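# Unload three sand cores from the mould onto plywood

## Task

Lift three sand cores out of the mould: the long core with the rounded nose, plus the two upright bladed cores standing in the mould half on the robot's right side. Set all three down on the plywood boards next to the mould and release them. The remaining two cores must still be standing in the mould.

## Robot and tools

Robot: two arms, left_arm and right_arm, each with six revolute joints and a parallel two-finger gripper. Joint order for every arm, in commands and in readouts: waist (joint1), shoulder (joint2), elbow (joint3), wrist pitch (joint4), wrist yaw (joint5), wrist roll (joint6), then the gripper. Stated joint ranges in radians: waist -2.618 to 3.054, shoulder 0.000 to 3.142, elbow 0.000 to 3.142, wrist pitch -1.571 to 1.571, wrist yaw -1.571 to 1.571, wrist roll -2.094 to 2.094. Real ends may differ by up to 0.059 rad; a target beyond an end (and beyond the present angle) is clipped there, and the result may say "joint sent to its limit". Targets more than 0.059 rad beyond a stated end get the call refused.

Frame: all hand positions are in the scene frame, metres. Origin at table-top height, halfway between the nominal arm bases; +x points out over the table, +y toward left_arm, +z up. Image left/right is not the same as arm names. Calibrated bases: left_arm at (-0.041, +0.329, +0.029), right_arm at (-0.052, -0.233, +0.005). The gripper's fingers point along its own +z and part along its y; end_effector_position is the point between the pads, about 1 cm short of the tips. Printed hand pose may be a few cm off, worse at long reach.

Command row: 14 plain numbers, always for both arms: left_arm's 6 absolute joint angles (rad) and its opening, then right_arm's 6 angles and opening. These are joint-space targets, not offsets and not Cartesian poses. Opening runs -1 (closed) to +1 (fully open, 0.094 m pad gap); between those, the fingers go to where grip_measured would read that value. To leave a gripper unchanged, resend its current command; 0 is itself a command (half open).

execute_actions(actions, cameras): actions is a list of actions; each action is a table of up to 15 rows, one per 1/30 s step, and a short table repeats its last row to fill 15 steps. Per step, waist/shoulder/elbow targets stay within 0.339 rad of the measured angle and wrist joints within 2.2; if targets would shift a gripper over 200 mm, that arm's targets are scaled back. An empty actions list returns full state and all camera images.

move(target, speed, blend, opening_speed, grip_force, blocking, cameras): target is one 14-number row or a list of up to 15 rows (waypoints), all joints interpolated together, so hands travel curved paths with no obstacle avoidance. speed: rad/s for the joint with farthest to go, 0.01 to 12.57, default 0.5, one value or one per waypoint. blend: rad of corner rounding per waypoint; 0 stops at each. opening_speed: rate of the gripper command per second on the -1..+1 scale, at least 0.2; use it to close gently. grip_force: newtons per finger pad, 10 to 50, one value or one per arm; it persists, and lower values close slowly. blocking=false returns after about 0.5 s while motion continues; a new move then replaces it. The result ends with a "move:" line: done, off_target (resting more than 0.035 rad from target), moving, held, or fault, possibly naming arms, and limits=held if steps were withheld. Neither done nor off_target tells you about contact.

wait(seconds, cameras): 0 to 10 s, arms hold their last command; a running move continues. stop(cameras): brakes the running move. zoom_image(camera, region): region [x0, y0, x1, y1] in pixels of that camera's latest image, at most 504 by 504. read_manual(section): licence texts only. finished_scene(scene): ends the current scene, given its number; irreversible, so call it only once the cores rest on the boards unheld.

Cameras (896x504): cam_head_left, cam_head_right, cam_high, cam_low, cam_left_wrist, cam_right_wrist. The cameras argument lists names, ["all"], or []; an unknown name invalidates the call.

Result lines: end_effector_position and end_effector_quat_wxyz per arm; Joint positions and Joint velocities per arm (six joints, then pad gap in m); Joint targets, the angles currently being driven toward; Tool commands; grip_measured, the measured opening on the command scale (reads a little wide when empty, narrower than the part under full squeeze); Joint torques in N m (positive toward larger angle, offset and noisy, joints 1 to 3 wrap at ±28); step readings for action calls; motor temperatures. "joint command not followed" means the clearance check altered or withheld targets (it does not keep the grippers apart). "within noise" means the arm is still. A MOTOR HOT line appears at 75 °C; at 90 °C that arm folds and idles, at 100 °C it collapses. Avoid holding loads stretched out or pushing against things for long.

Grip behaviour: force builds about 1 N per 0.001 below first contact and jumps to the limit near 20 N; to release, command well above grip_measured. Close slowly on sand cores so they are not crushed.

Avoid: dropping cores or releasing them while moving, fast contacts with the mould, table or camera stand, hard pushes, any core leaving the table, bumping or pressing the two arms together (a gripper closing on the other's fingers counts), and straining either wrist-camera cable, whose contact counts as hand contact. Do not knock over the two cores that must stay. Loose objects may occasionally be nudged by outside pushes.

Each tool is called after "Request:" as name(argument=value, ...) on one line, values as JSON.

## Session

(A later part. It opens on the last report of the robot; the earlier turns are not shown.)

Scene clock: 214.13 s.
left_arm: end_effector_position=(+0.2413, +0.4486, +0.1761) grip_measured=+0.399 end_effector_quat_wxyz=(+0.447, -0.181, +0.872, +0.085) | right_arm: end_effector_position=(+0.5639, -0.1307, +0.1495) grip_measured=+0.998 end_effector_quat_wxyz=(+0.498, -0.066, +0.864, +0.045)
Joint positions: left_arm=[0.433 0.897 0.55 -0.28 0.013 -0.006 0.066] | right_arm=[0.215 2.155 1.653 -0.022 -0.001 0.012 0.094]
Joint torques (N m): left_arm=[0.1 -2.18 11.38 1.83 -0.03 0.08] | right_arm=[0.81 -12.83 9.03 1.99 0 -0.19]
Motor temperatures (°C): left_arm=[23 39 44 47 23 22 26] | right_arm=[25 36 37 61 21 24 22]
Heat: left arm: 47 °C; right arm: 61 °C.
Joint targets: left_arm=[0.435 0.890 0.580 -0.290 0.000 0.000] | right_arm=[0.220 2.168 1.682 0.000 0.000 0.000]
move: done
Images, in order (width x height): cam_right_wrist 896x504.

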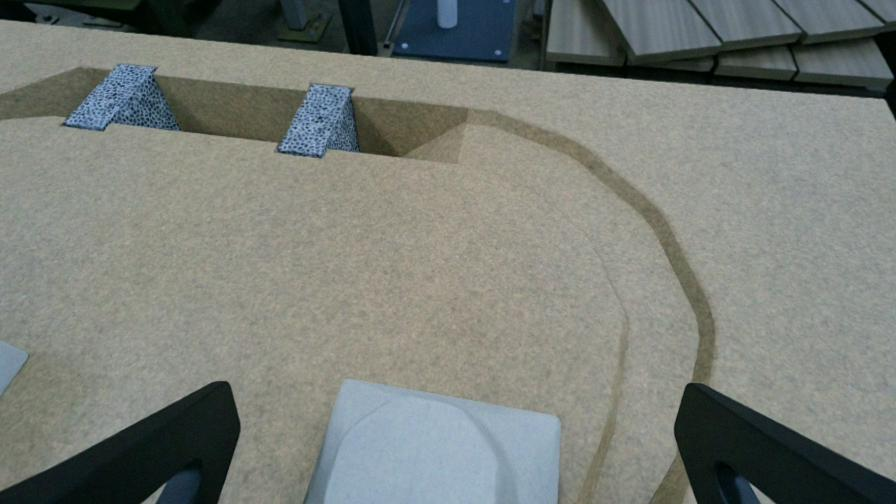

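Request:
move(target=[[0.435, 0.89, 0.58, -0.29, 0.0, 0.0, 0.4, 0.234, 2.165, 1.684, 0.0, 0.0, 0, 0.6]], cameras=["cam_right_wrist"], speed=0.3)

Request:
move(target=[[0.435, 0.89, 0.58, -0.29, 0.0, 0.0, 0.4, 0.23, 2.165, 1.684, 0.0, 0.0, 0, -0.7]], cameras=["cam_right_wrist"], opening_speed=0.6, grip_force=45)

Scene clock: 220.80 s.
left_arm: end_effector_position=(+0.2413, +0.4486, +0.1761) grip_measured=+0.399 end_effector_quat_wxyz=(+0.447, -0.181, +0.872, +0.085) | right_arm: end_effector_position=(+0.5622, -0.1211, +0.1495) grip_measured=+0.602 end_effector_quat_wxyz=(+0.497, -0.073, +0.863, +0.049)
Joint positions: left_arm=[0.433 0.897 0.55 -0.28 0.013 -0.006 0.066] | right_arm=[0.23 2.155 1.653 -0.022 -0.001 0.012 0.075]
Joint torques (N m): left_arm=[0.08 -2.15 11.38 1.81 -0.02 0.07] | right_arm=[0.38 -12.88 9.13 2 0.01 -0.21]
Motor temperatures (°C): left_arm=[23 38 45 46 23 22 26] | right_arm=[25 37 38 60 21 24 22]
Heat: left arm: 46 °C; right arm: 60 °C.
Joint targets: left_arm=[0.435 0.890 0.580 -0.290 0.000 0.000] | right_arm=[0.234 2.165 1.684 0.000 0.000 0.000]
move: done
Images, in order (width x height): cam_right_wrist 896x504.

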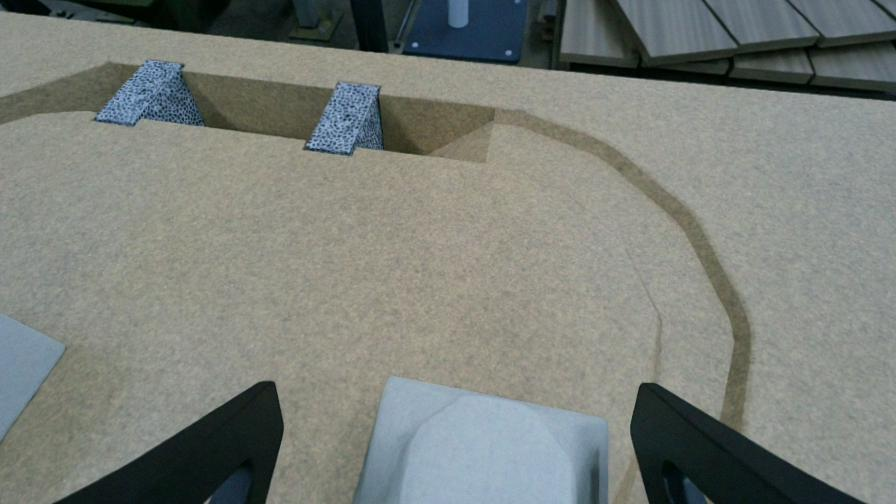

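Scene clock: 223.17 s.
left_arm: end_effector_position=(+0.2413, +0.4486, +0.1761) grip_measured=+0.399 end_effector_quat_wxyz=(+0.447, -0.181, +0.872, +0.085) | right_arm: end_effector_position=(+0.5627, -0.1236, +0.1496) grip_measured=-0.258 end_effector_quat_wxyz=(+0.498, -0.071, +0.863, +0.044)
Joint positions: left_arm=[0.433 0.897 0.55 -0.28 0.013 -0.006 0.066] | right_arm=[0.228 2.155 1.653 -0.022 0.007 0.01 0.035]
Joint torques (N m): left_arm=[0.08 -2.21 11.37 1.82 -0.03 0.08] | right_arm=[0.42 -13.08 9.17 1.99 -0.11 -0.16]
Motor temperatures (°C): left_arm=[23 38 45 46 23 22 26] | right_arm=[25 37 38 60 21 24 22]
Heat: left arm: 46 °C; right arm: 60 °C.
Joint targets: left_arm=[0.435 0.890 0.580 -0.290 0.000 0.000] | right_arm=[0.230 2.165 1.684 0.000 0.000 0.000]
grip_force (N): 45, 45
move: done
Images, in order (width x height): cam_right_wrist 896x504.

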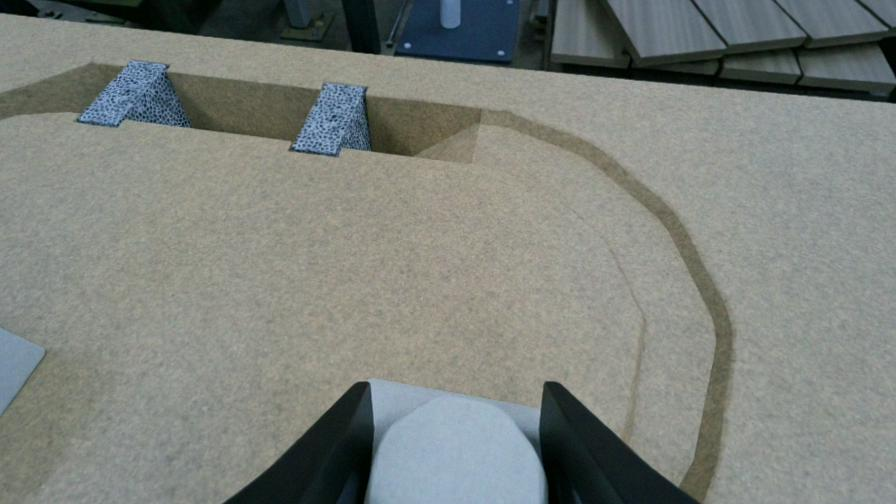

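Request:
move(target=[[0.435, 0.89, 0.58, -0.29, 0.0, 0.0, 0.4, 0.23, 2.143, 1.784, -0.11, 0.0, 0, -0.7],[0.435, 0.89, 0.58, -0.29, 0.0, 0.0, 0.4, 0.23, 2.130, 1.926, -0.255, 0.0, 0, -0.7],[0.435, 0.89, 0.58, -0.29, 0.0, 0.0, 0.4, 0.23, 2.172, 2.245, -0.51, 0.0, 0, -0.7]], cameras=["cam_low"], blend=[0.02,0.02,0], speed=0.3, grip_force=50)

Request:
move(target=[[0.435, 0.89, 0.58, -0.29, 0.0, 0.0, 0.4, 0.15, 1.43, 1.29, -0.33, 0.0, 0, -0.7],[0.435, 0.89, 0.58, -0.29, 0.0, 0.0, 0.4, -0.6, 1.3, 1.15, -0.33, 0.0, 1.4, -0.7],[0.435, 0.89, 0.58, -0.29, 0.0, 0.0, 0.4, -0.74, 1.11, 0.41, 0.44, 0.0, 1.3, -0.7]], cameras=["cam_low","cam_high","cam_head_right","cam_right_wrist"], blend=[0.05,0.05,0], speed=0.6)

Request:
zoom_image(camera="cam_head_right", region=[520, 240, 680, 420])

Request:
zoom_image(camera="cam_low", region=[0, 80, 200, 330])

Request:
zoom_image(camera="cam_high", region=[430, 40, 600, 160])

Scene clock: 235.37 s.
left_arm: end_effector_position=(+0.2413, +0.4486, +0.1761) grip_measured=+0.399 end_effector_quat_wxyz=(+0.447, -0.181, +0.872, +0.085) | right_arm: end_effector_position=(+0.5636, -0.1235, +0.2757) grip_measured=-0.264 end_effector_quat_wxyz=(+0.491, -0.072, +0.867, +0.043)
Joint positions: left_arm=[0.433 0.897 0.55 -0.28 0.013 -0.006 0.066] | right_arm=[0.228 2.17 2.198 -0.568 0.007 0.01 0.035]
Joint torques (N m): left_arm=[0.09 -2.19 11.47 1.82 -0.05 0.06] | right_arm=[0.57 -13.83 10.14 2.35 -0.08 -0.13]
Motor temperatures (°C): left_arm=[23 37 46 45 23 22 26] | right_arm=[25 39 40 59 21 24 23]
Heat: left arm: 46 °C; right arm: 59 °C.
Joint targets: left_arm=[0.435 0.890 0.580 -0.290 0.000 0.000] | right_arm=[0.230 2.172 2.245 -0.510 0.000 0.000]
move: off_target (right_arm); right_arm: the wrist pitch is farthest, 0.058 rad from its target
Images, in order (width x height): cam_low 896x504.

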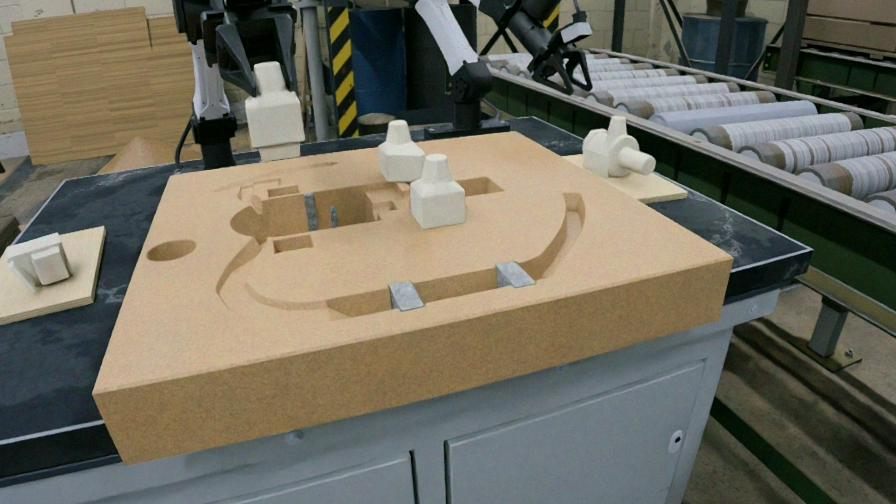

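Scene clock: 241.37 s.
left_arm: end_effector_position=(+0.2413, +0.4486, +0.1761) grip_measured=+0.399 end_effector_quat_wxyz=(+0.447, -0.181, +0.872, +0.085) | right_arm: end_effector_position=(+0.2023, -0.4881, +0.1391) grip_measured=-0.264 end_effector_quat_wxyz=(+0.533, +0.723, +0.417, +0.140)
Joint positions: left_arm=[0.433 0.897 0.55 -0.28 0.013 -0.006 0.066] | right_arm=[-0.735 1.146 0.399 0.342 0.005 1.307 0.035]
Joint torques (N m): left_arm=[0.06 -2.25 11.44 1.82 -0.06 0.07] | right_arm=[-0.18 -7.12 7.19 2.75 -0.08 -0.2]
Motor temperatures (°C): left_arm=[23 37 46 44 23 22 26] | right_arm=[25 39 40 60 21 24 23]
Heat: left arm: 46 °C; right arm: 60 °C.
Joint targets: left_arm=[0.435 0.890 0.580 -0.290 0.000 0.000] | right_arm=[-0.740 1.110 0.410 0.440 0.000 1.300]
move: off_target (right_arm); right_arm: the wrist pitch is farthest, 0.098 rad from its target
Images, in order (width x height): cam_head_right 896x504, cam_high 896x504, cam_low 896x504, cam_right_wrist 896x504.

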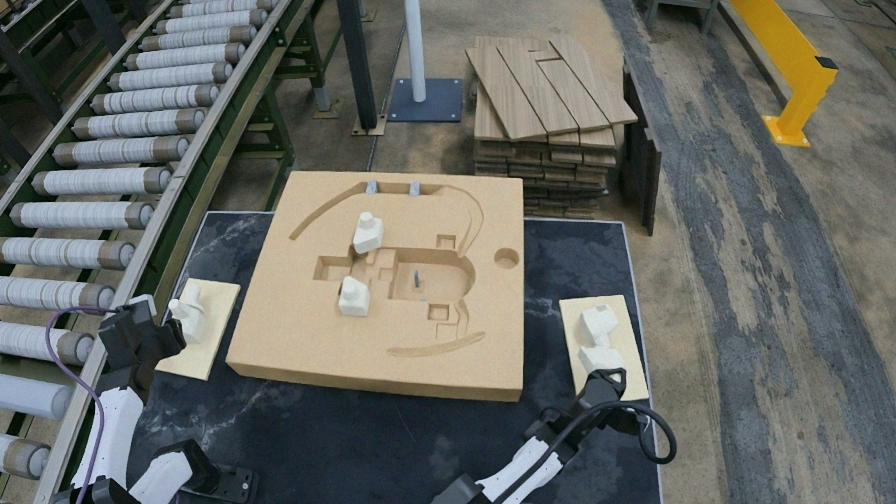

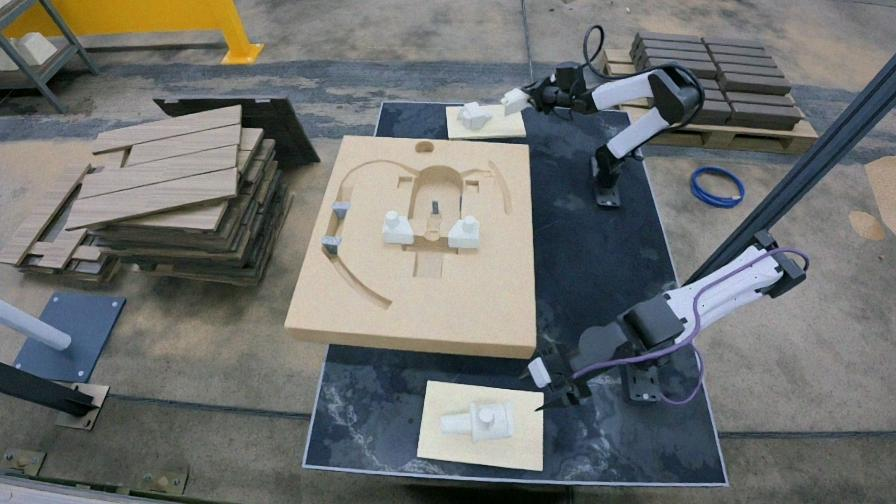

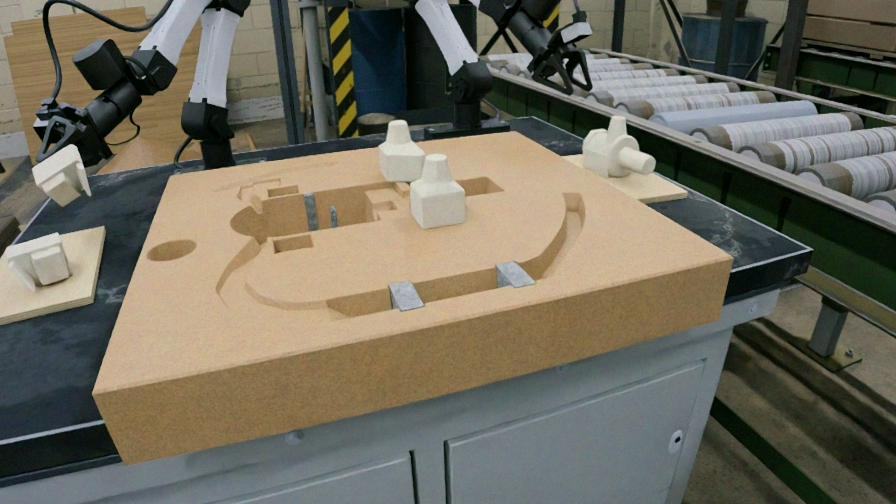

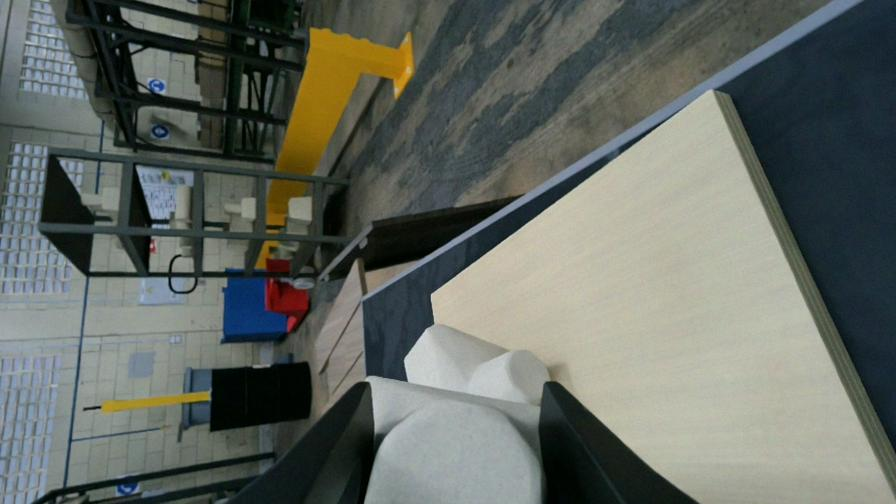

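Scaled by 2.800 from the camera's 896x504 image, which has a finer 1280x720 frame.

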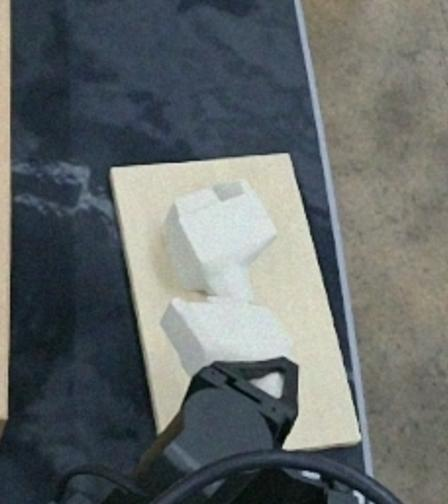

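Scaled by 2.016 from the camera's 896x504 image, which has a finer 1280x720 frame.

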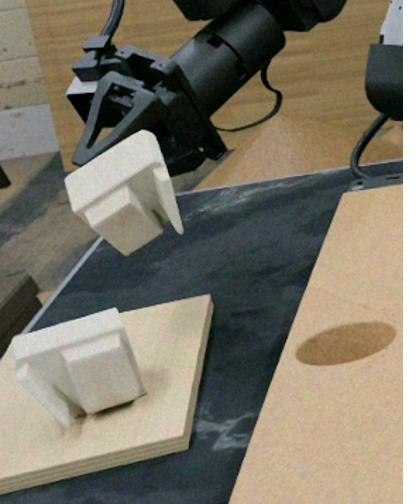

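Scaled by 2.965 from the camera's 896x504 image, which has a finer 1280x720 frame.

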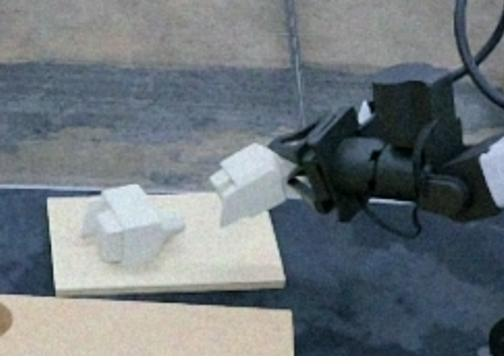

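Request:
move(target=[[0.435, 0.89, 0.58, -0.29, 0.0, 0.0, 0.4, -0.755, 1.33, 0.28, 0.80, 0.0, 1.1, -0.7],[0.435, 0.89, 0.58, -0.29, 0.0, 0.0, 0.4, -0.755, 1.49, 0.245, 0.98, 0.0, 1.1, -0.7]], cameras=["cam_low","cam_head_right"], speed=[0.4,0.2], blend=[0.03,0])

Request:
zoom_image(camera="cam_head_right", region=[520, 240, 680, 420])

Request:
zoom_image(camera="cam_low", region=[0, 80, 200, 330])

Scene clock: 249.77 s.
left_arm: end_effector_position=(+0.2413, +0.4486, +0.1761) grip_measured=+0.399 end_effector_quat_wxyz=(+0.447, -0.181, +0.872, +0.085) | right_arm: end_effector_position=(+0.2019, -0.4950, +0.0784) grip_measured=-0.264 end_effector_quat_wxyz=(+0.558, +0.674, +0.477, +0.085)
Joint positions: left_arm=[0.433 0.897 0.55 -0.28 0.013 -0.006 0.066] | right_arm=[-0.749 1.49 0.241 0.879 0.005 1.107 0.035]
Joint torques (N m): left_arm=[0.06 -2.18 11.34 1.84 -0.04 0.05] | right_arm=[-0.27 -4.78 4.96 2.79 -0.06 -0.19]
Motor temperatures (°C): left_arm=[23 37 47 44 23 22 26] | right_arm=[25 38 40 61 21 24 24]
Heat: left arm: 47 °C; right arm: 61 °C.
Joint targets: left_arm=[0.435 0.890 0.580 -0.290 0.000 0.000] | right_arm=[-0.755 1.490 0.245 0.980 0.000 1.100]
move: off_target (right_arm); right_arm: the wrist pitch is farthest, 0.101 rad from its target
Images, in order (width x height): cam_head_right 896x504, cam_low 896x504.

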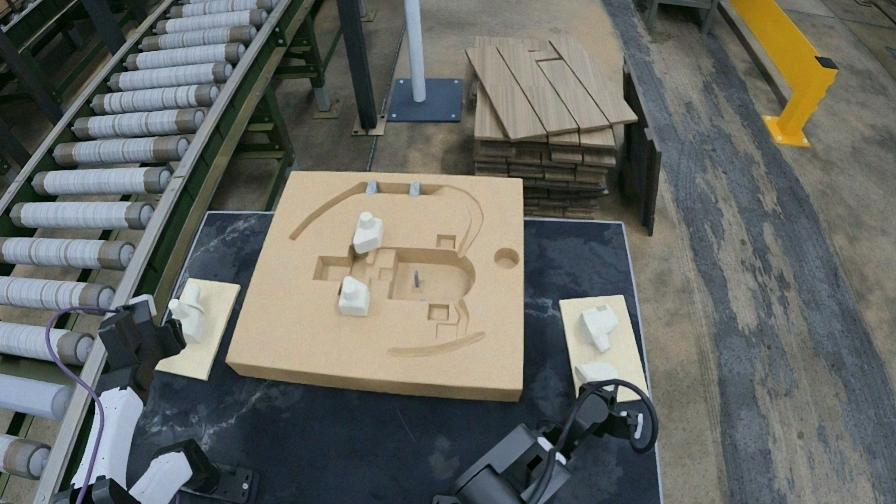

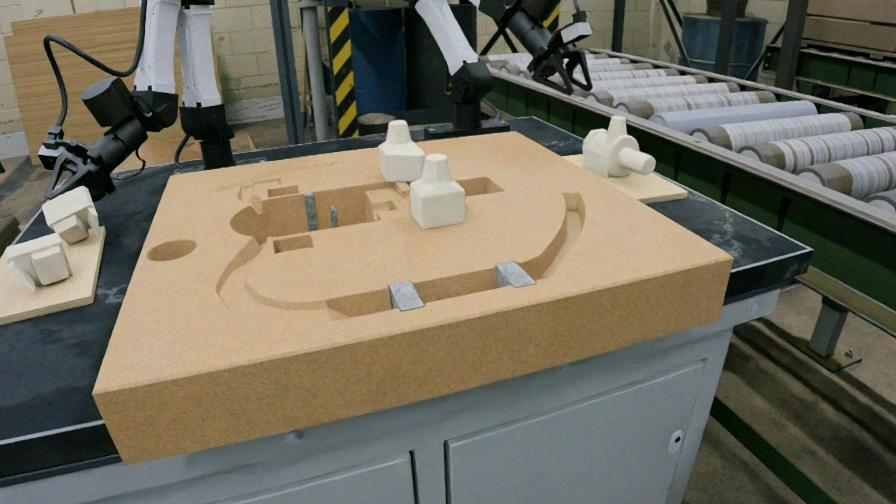

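Scaled by 2.800 from the camera's 896x504 image, which has a finer 1280x720 frame.

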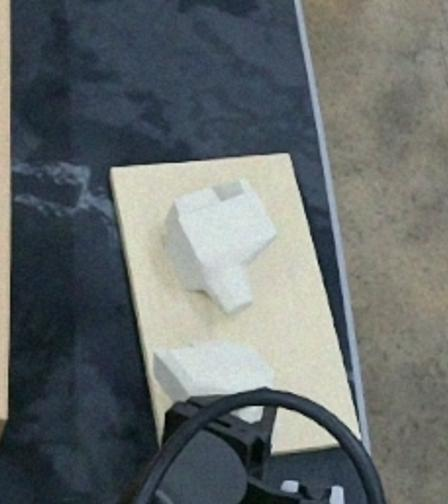

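Scaled by 2.016 from the camera's 896x504 image, which has a finer 1280x720 frame.

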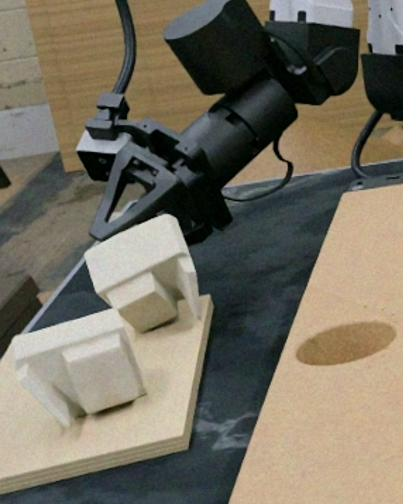

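Request:
move(target=[[0.435, 0.89, 0.58, -0.29, 0.0, 0.0, 0.4, -0.785, 1.55, 0.285, 1.08, 0.0, 1.05, -0.7],[0.435, 0.89, 0.58, -0.29, 0.0, 0.0, 0.4, -0.785, 1.63, 0.27, 1.12, 0.0, 1.02, -0.7]], cameras=["cam_low","cam_head_right"], speed=[0.2,0.15], blend=[0.02,0])

Request:
zoom_image(camera="cam_head_right", region=[520, 240, 680, 420])

Request:
zoom_image(camera="cam_low", region=[0, 80, 200, 330])

Scene clock: 258.23 s.
left_arm: end_effector_position=(+0.2413, +0.4486, +0.1761) grip_measured=+0.399 end_effector_quat_wxyz=(+0.447, -0.181, +0.872, +0.085) | right_arm: end_effector_position=(+0.2025, -0.5116, +0.0795) grip_measured=-0.266 end_effector_quat_wxyz=(+0.588, +0.649, +0.479, +0.060)
Joint positions: left_arm=[0.433 0.897 0.55 -0.28 0.013 -0.006 0.066] | right_arm=[-0.779 1.619 0.248 1.066 0.004 1.039 0.034]
Joint torques (N m): left_arm=[0.12 -2.11 11.32 1.82 -0.02 0.06] | right_arm=[-0.23 -4.46 5.94 2.35 -0.03 -0.23]
Motor temperatures (°C): left_arm=[23 36 47 44 23 22 26] | right_arm=[25 37 39 63 21 24 24]
Heat: left arm: 47 °C; right arm: 63 °C.
Joint targets: left_arm=[0.435 0.890 0.580 -0.290 0.000 0.000] | right_arm=[-0.785 1.630 0.270 1.120 0.000 1.020]
move: off_target (right_arm); right_arm: the wrist pitch is farthest, 0.054 rad from its target
Images, in order (width x height): cam_head_right 896x504, cam_low 896x504.

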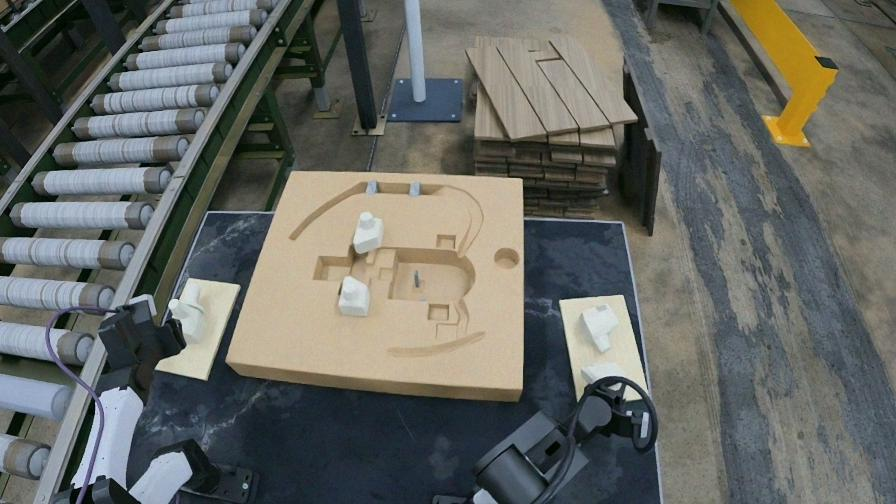

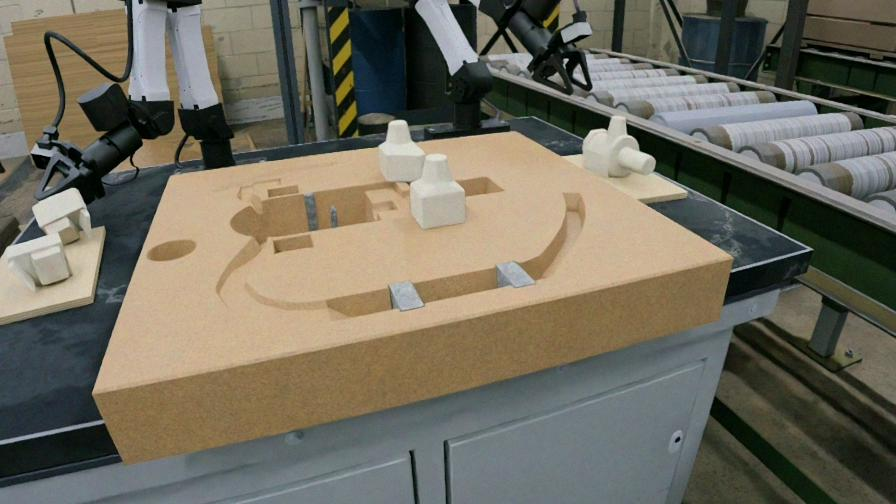

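Scaled by 2.800 from the camera's 896x504 image, which has a finer 1280x720 frame.

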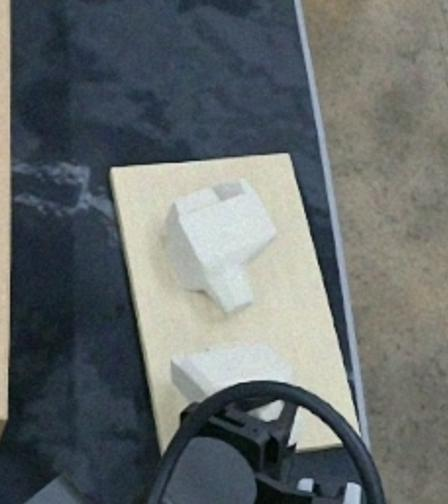

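Scaled by 2.016 from the camera's 896x504 image, which has a finer 1280x720 frame.

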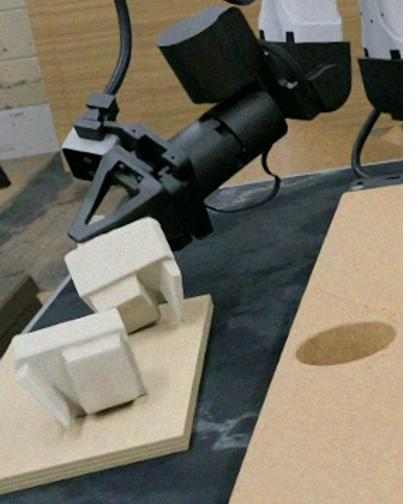

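Request:
move(target=[[0.435, 0.89, 0.58, -0.29, 0.0, 0.0, 0.4, -0.785, 1.66, 0.27, 1.13, 0.0, 1.0, -0.7],[0.435, 0.89, 0.58, -0.29, 0.0, 0.0, 0.4, -0.785, 1.66, 0.27, 1.13, 0.0, 1.0, -0.18]], cameras=["cam_low","cam_right_wrist"], speed=0.15, opening_speed=0.25)

Request:
zoom_image(camera="cam_low", region=[0, 80, 200, 330])

Scene clock: 271.27 s.
left_arm: end_effector_position=(+0.2413, +0.4486, +0.1761) grip_measured=+0.399 end_effector_quat_wxyz=(+0.447, -0.181, +0.872, +0.085) | right_arm: end_effector_position=(+0.2020, -0.5123, +0.0722) grip_measured=-0.182 end_effector_quat_wxyz=(+0.584, +0.647, +0.487, +0.053)
Joint positions: left_arm=[0.433 0.897 0.55 -0.28 0.013 -0.006 0.066] | right_arm=[-0.781 1.655 0.248 1.089 0.004 1.016 0.038]
Joint torques (N m): left_arm=[0.12 -2.21 11.33 1.81 -0.04 0.06] | right_arm=[0.05 -5.18 5.82 2.26 -0.04 -0.29]
Motor temperatures (°C): left_arm=[23 36 48 44 23 22 26] | right_arm=[25 36 39 60 21 24 24]
Heat: left arm: 48 °C; right arm: 60 °C.
Joint targets: left_arm=[0.435 0.890 0.580 -0.290 0.000 0.000] | right_arm=[-0.785 1.660 0.270 1.130 0.000 1.000]
move: off_target (right_arm); right_arm: the wrist pitch is farthest, 0.041 rad from its target
Images, in order (width x height): cam_low 896x504, cam_right_wrist 896x504.

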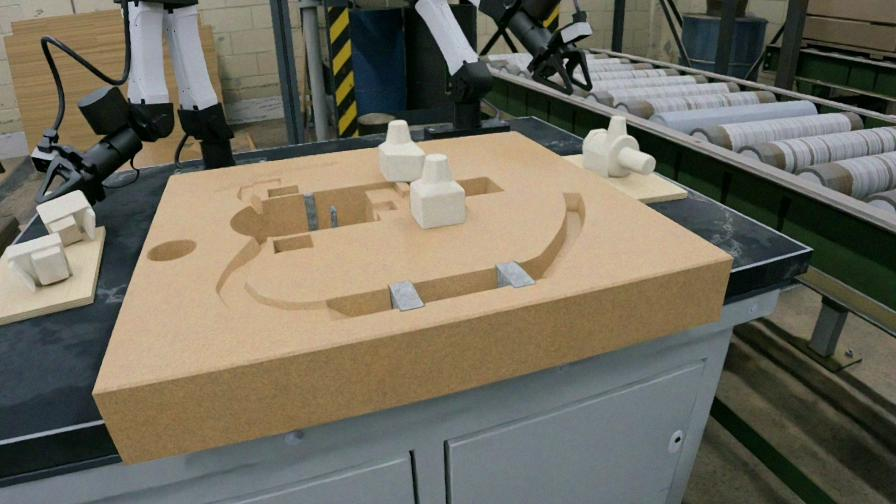

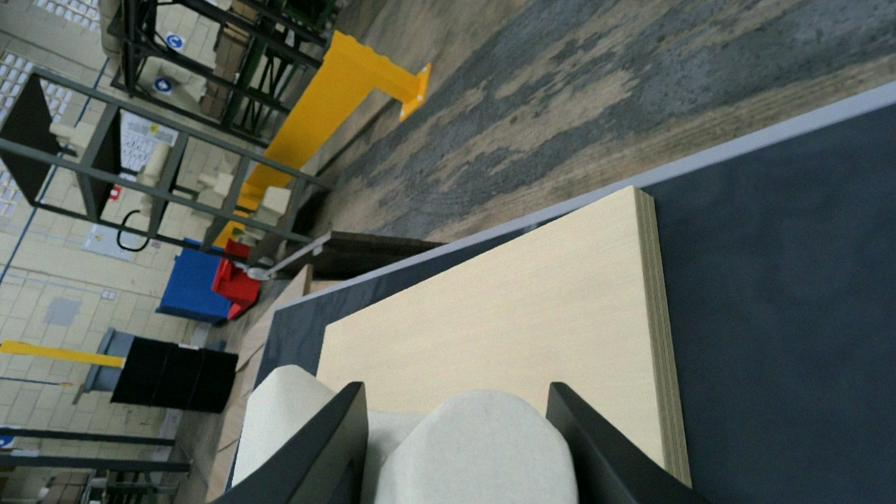

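Scaled by 2.016 from the camera's 896x504 image, which has a finer 1280x720 frame.

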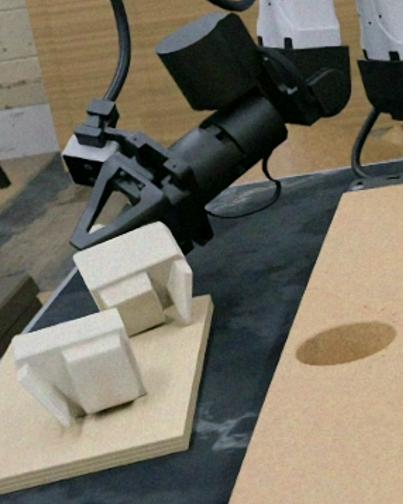

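Now lower gently and open further.

Request:
move(target=[[0.435, 0.89, 0.58, -0.29, 0.0, 0.0, 0.4, -0.785, 1.695, 0.255, 1.13, 0.0, 1.13, -0.15],[0.435, 0.89, 0.58, -0.29, 0.0, 0.0, 0.4, -0.785, 1.695, 0.255, 1.13, 0.0, 1.13, 0.05]], cameras=["cam_low","cam_right_wrist"], speed=0.15, opening_speed=0.3)

Request:
zoom_image(camera="cam_low", region=[0, 80, 200, 330])

Scene clock: 276.50 s.
left_arm: end_effector_position=(+0.2413, +0.4486, +0.1761) grip_measured=+0.399 end_effector_quat_wxyz=(+0.447, -0.181, +0.872, +0.085) | right_arm: end_effector_position=(+0.2004, -0.5125, +0.0631) grip_measured=+0.048 end_effector_quat_wxyz=(+0.571, +0.678, +0.455, +0.080)
Joint positions: left_arm=[0.433 0.897 0.55 -0.28 0.013 -0.006 0.066] | right_arm=[-0.784 1.686 0.248 1.097 0.007 1.121 0.049]
Joint torques (N m): left_arm=[0.08 -2.14 11.36 1.84 -0.05 0.08] | right_arm=[0.13 -4.93 4.44 2.18 -0.07 -0.04]
Motor temperatures (°C): left_arm=[23 36 48 44 23 22 26] | right_arm=[25 36 38 60 21 24 24]
Heat: left arm: 48 °C; right arm: 60 °C.
Joint targets: left_arm=[0.435 0.890 0.580 -0.290 0.000 0.000] | right_arm=[-0.785 1.695 0.255 1.130 0.000 1.130]
move: done
Images, in order (width x height): cam_low 896x504, cam_right_wrist 896x504.

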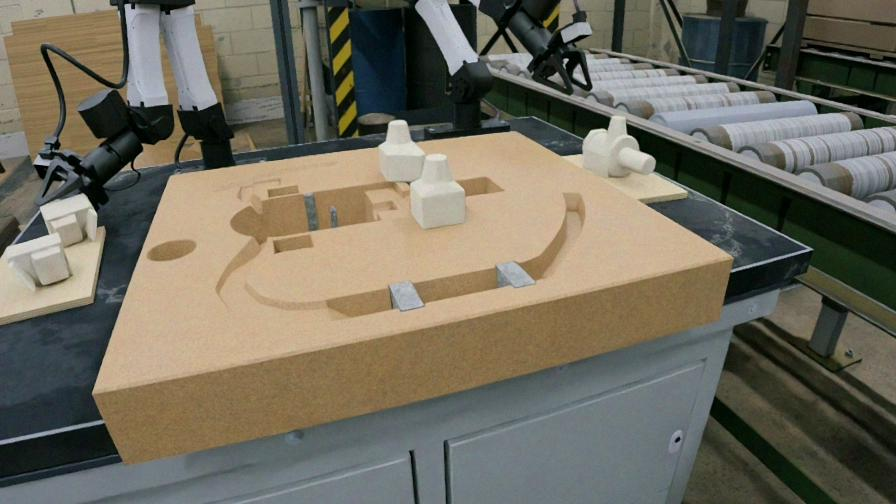

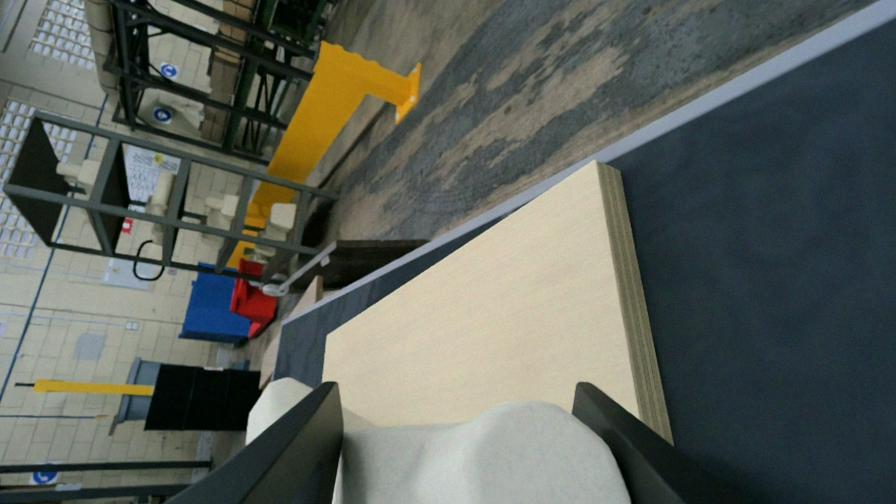

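Scaled by 2.016 from the camera's 896x504 image, which has a finer 1280x720 frame.

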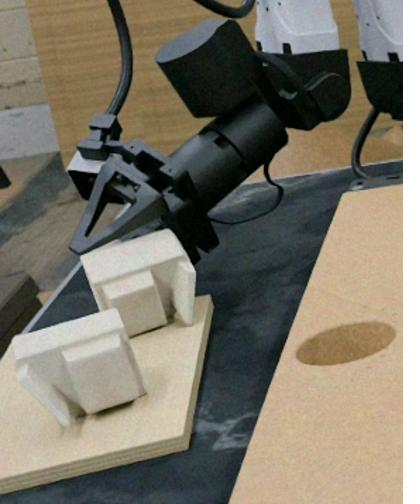

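Request:
move(target=[[0.435, 0.89, 0.58, -0.29, 0.0, 0.0, 0.4, -0.785, 1.715, 0.235, 1.12, 0.0, 1.15, 0.05],[0.435, 0.89, 0.58, -0.29, 0.0, 0.0, 0.4, -0.785, 1.28, 0.15, 0.71, 0.0, 1.15, 0.05],[0.435, 0.89, 0.58, -0.29, 0.0, 0.0, 0.4, -0.785, 0.964, 0.182, 0.22, 0.0, 1.1, 0.05],[0.435, 0.89, 0.58, -0.29, 0.0, 0.0, 0.4, -0.75, 0.9, 0.6, -0.2, 0.0, 0.5, 0.3]], cameras=["cam_low","cam_right_wrist","cam_high","cam_head_left"], speed=[0.15,0.25,0.3,0.6], blend=[0.005,0.02,0.05,0])

Request:
zoom_image(camera="cam_high", region=[430, 40, 600, 160])

Scene clock: 287.63 s.
left_arm: end_effector_position=(+0.2413, +0.4486, +0.1761) grip_measured=+0.399 end_effector_quat_wxyz=(+0.447, -0.181, +0.872, +0.085) | right_arm: end_effector_position=(+0.1714, -0.4672, +0.1786) grip_measured=+0.298 end_effector_quat_wxyz=(+0.492, +0.533, +0.684, -0.075)
Joint positions: left_arm=[0.433 0.897 0.55 -0.28 0.013 -0.006 0.066] | right_arm=[-0.756 0.908 0.576 -0.195 0.007 0.514 0.061]
Joint torques (N m): left_arm=[0.08 -2.21 11.32 1.84 -0.04 0.07] | right_arm=[0.88 -2.88 8.62 1.74 -0.05 -0.24]
Motor temperatures (°C): left_arm=[23 36 49 44 23 22 26] | right_arm=[25 35 38 59 21 24 23]
Heat: left arm: 49 °C; right arm: 59 °C.
Joint targets: left_arm=[0.435 0.890 0.580 -0.290 0.000 0.000] | right_arm=[-0.750 0.900 0.600 -0.200 0.000 0.500]
move: done
Images, in order (width x height): cam_head_left 896x504, cam_high 896x504, cam_low 896x504, cam_right_wrist 896x504.

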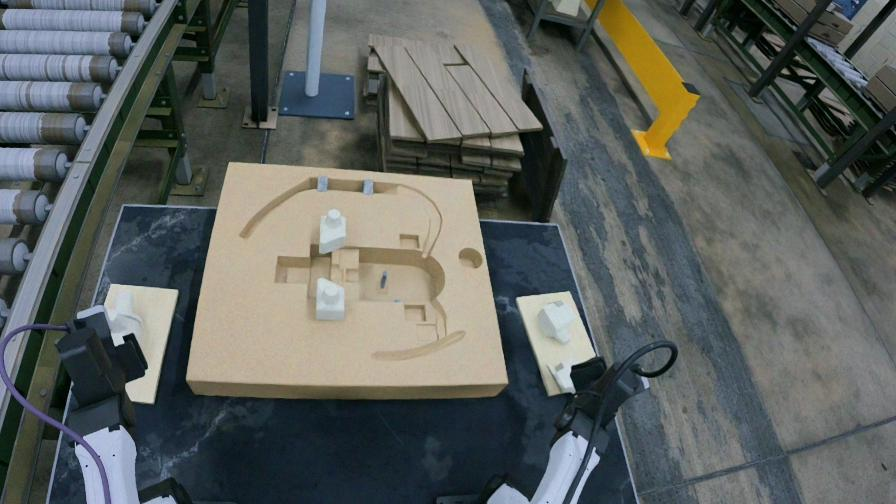

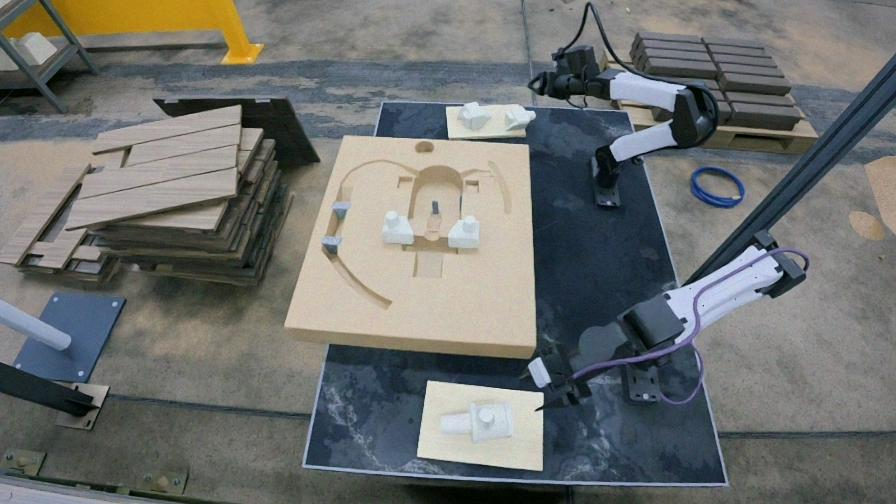

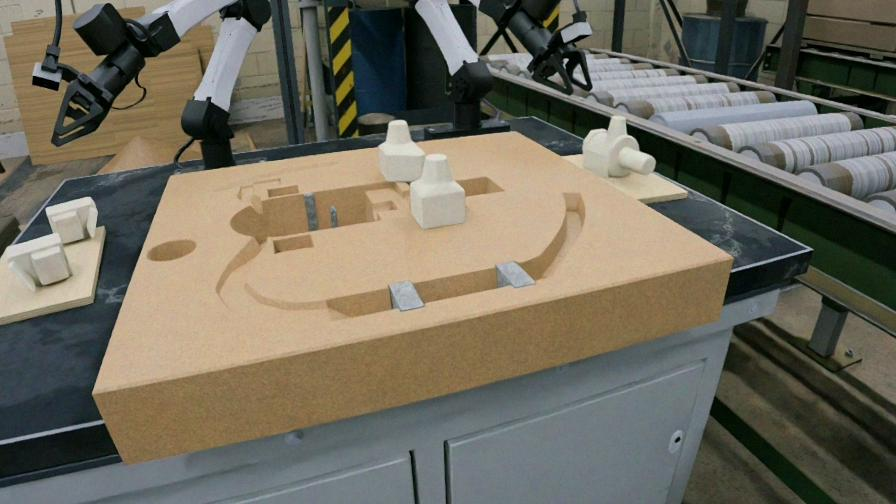

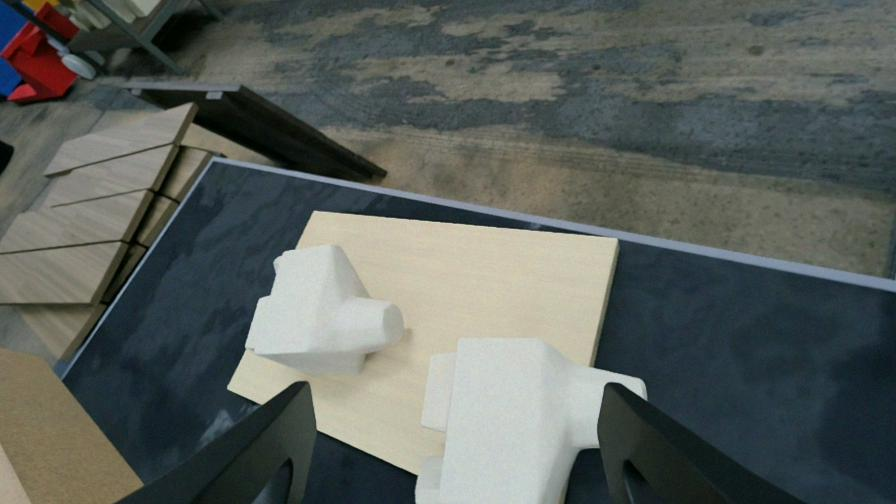

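Scaled by 2.965 from the camera's 896x504 image, which has a finer 1280x720 frame.

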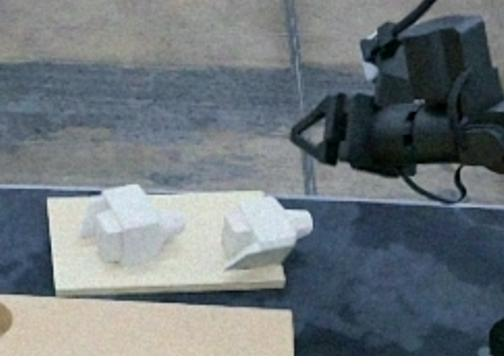

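Request:
finished_scene(scene=2)

The scene is finished: the task was done.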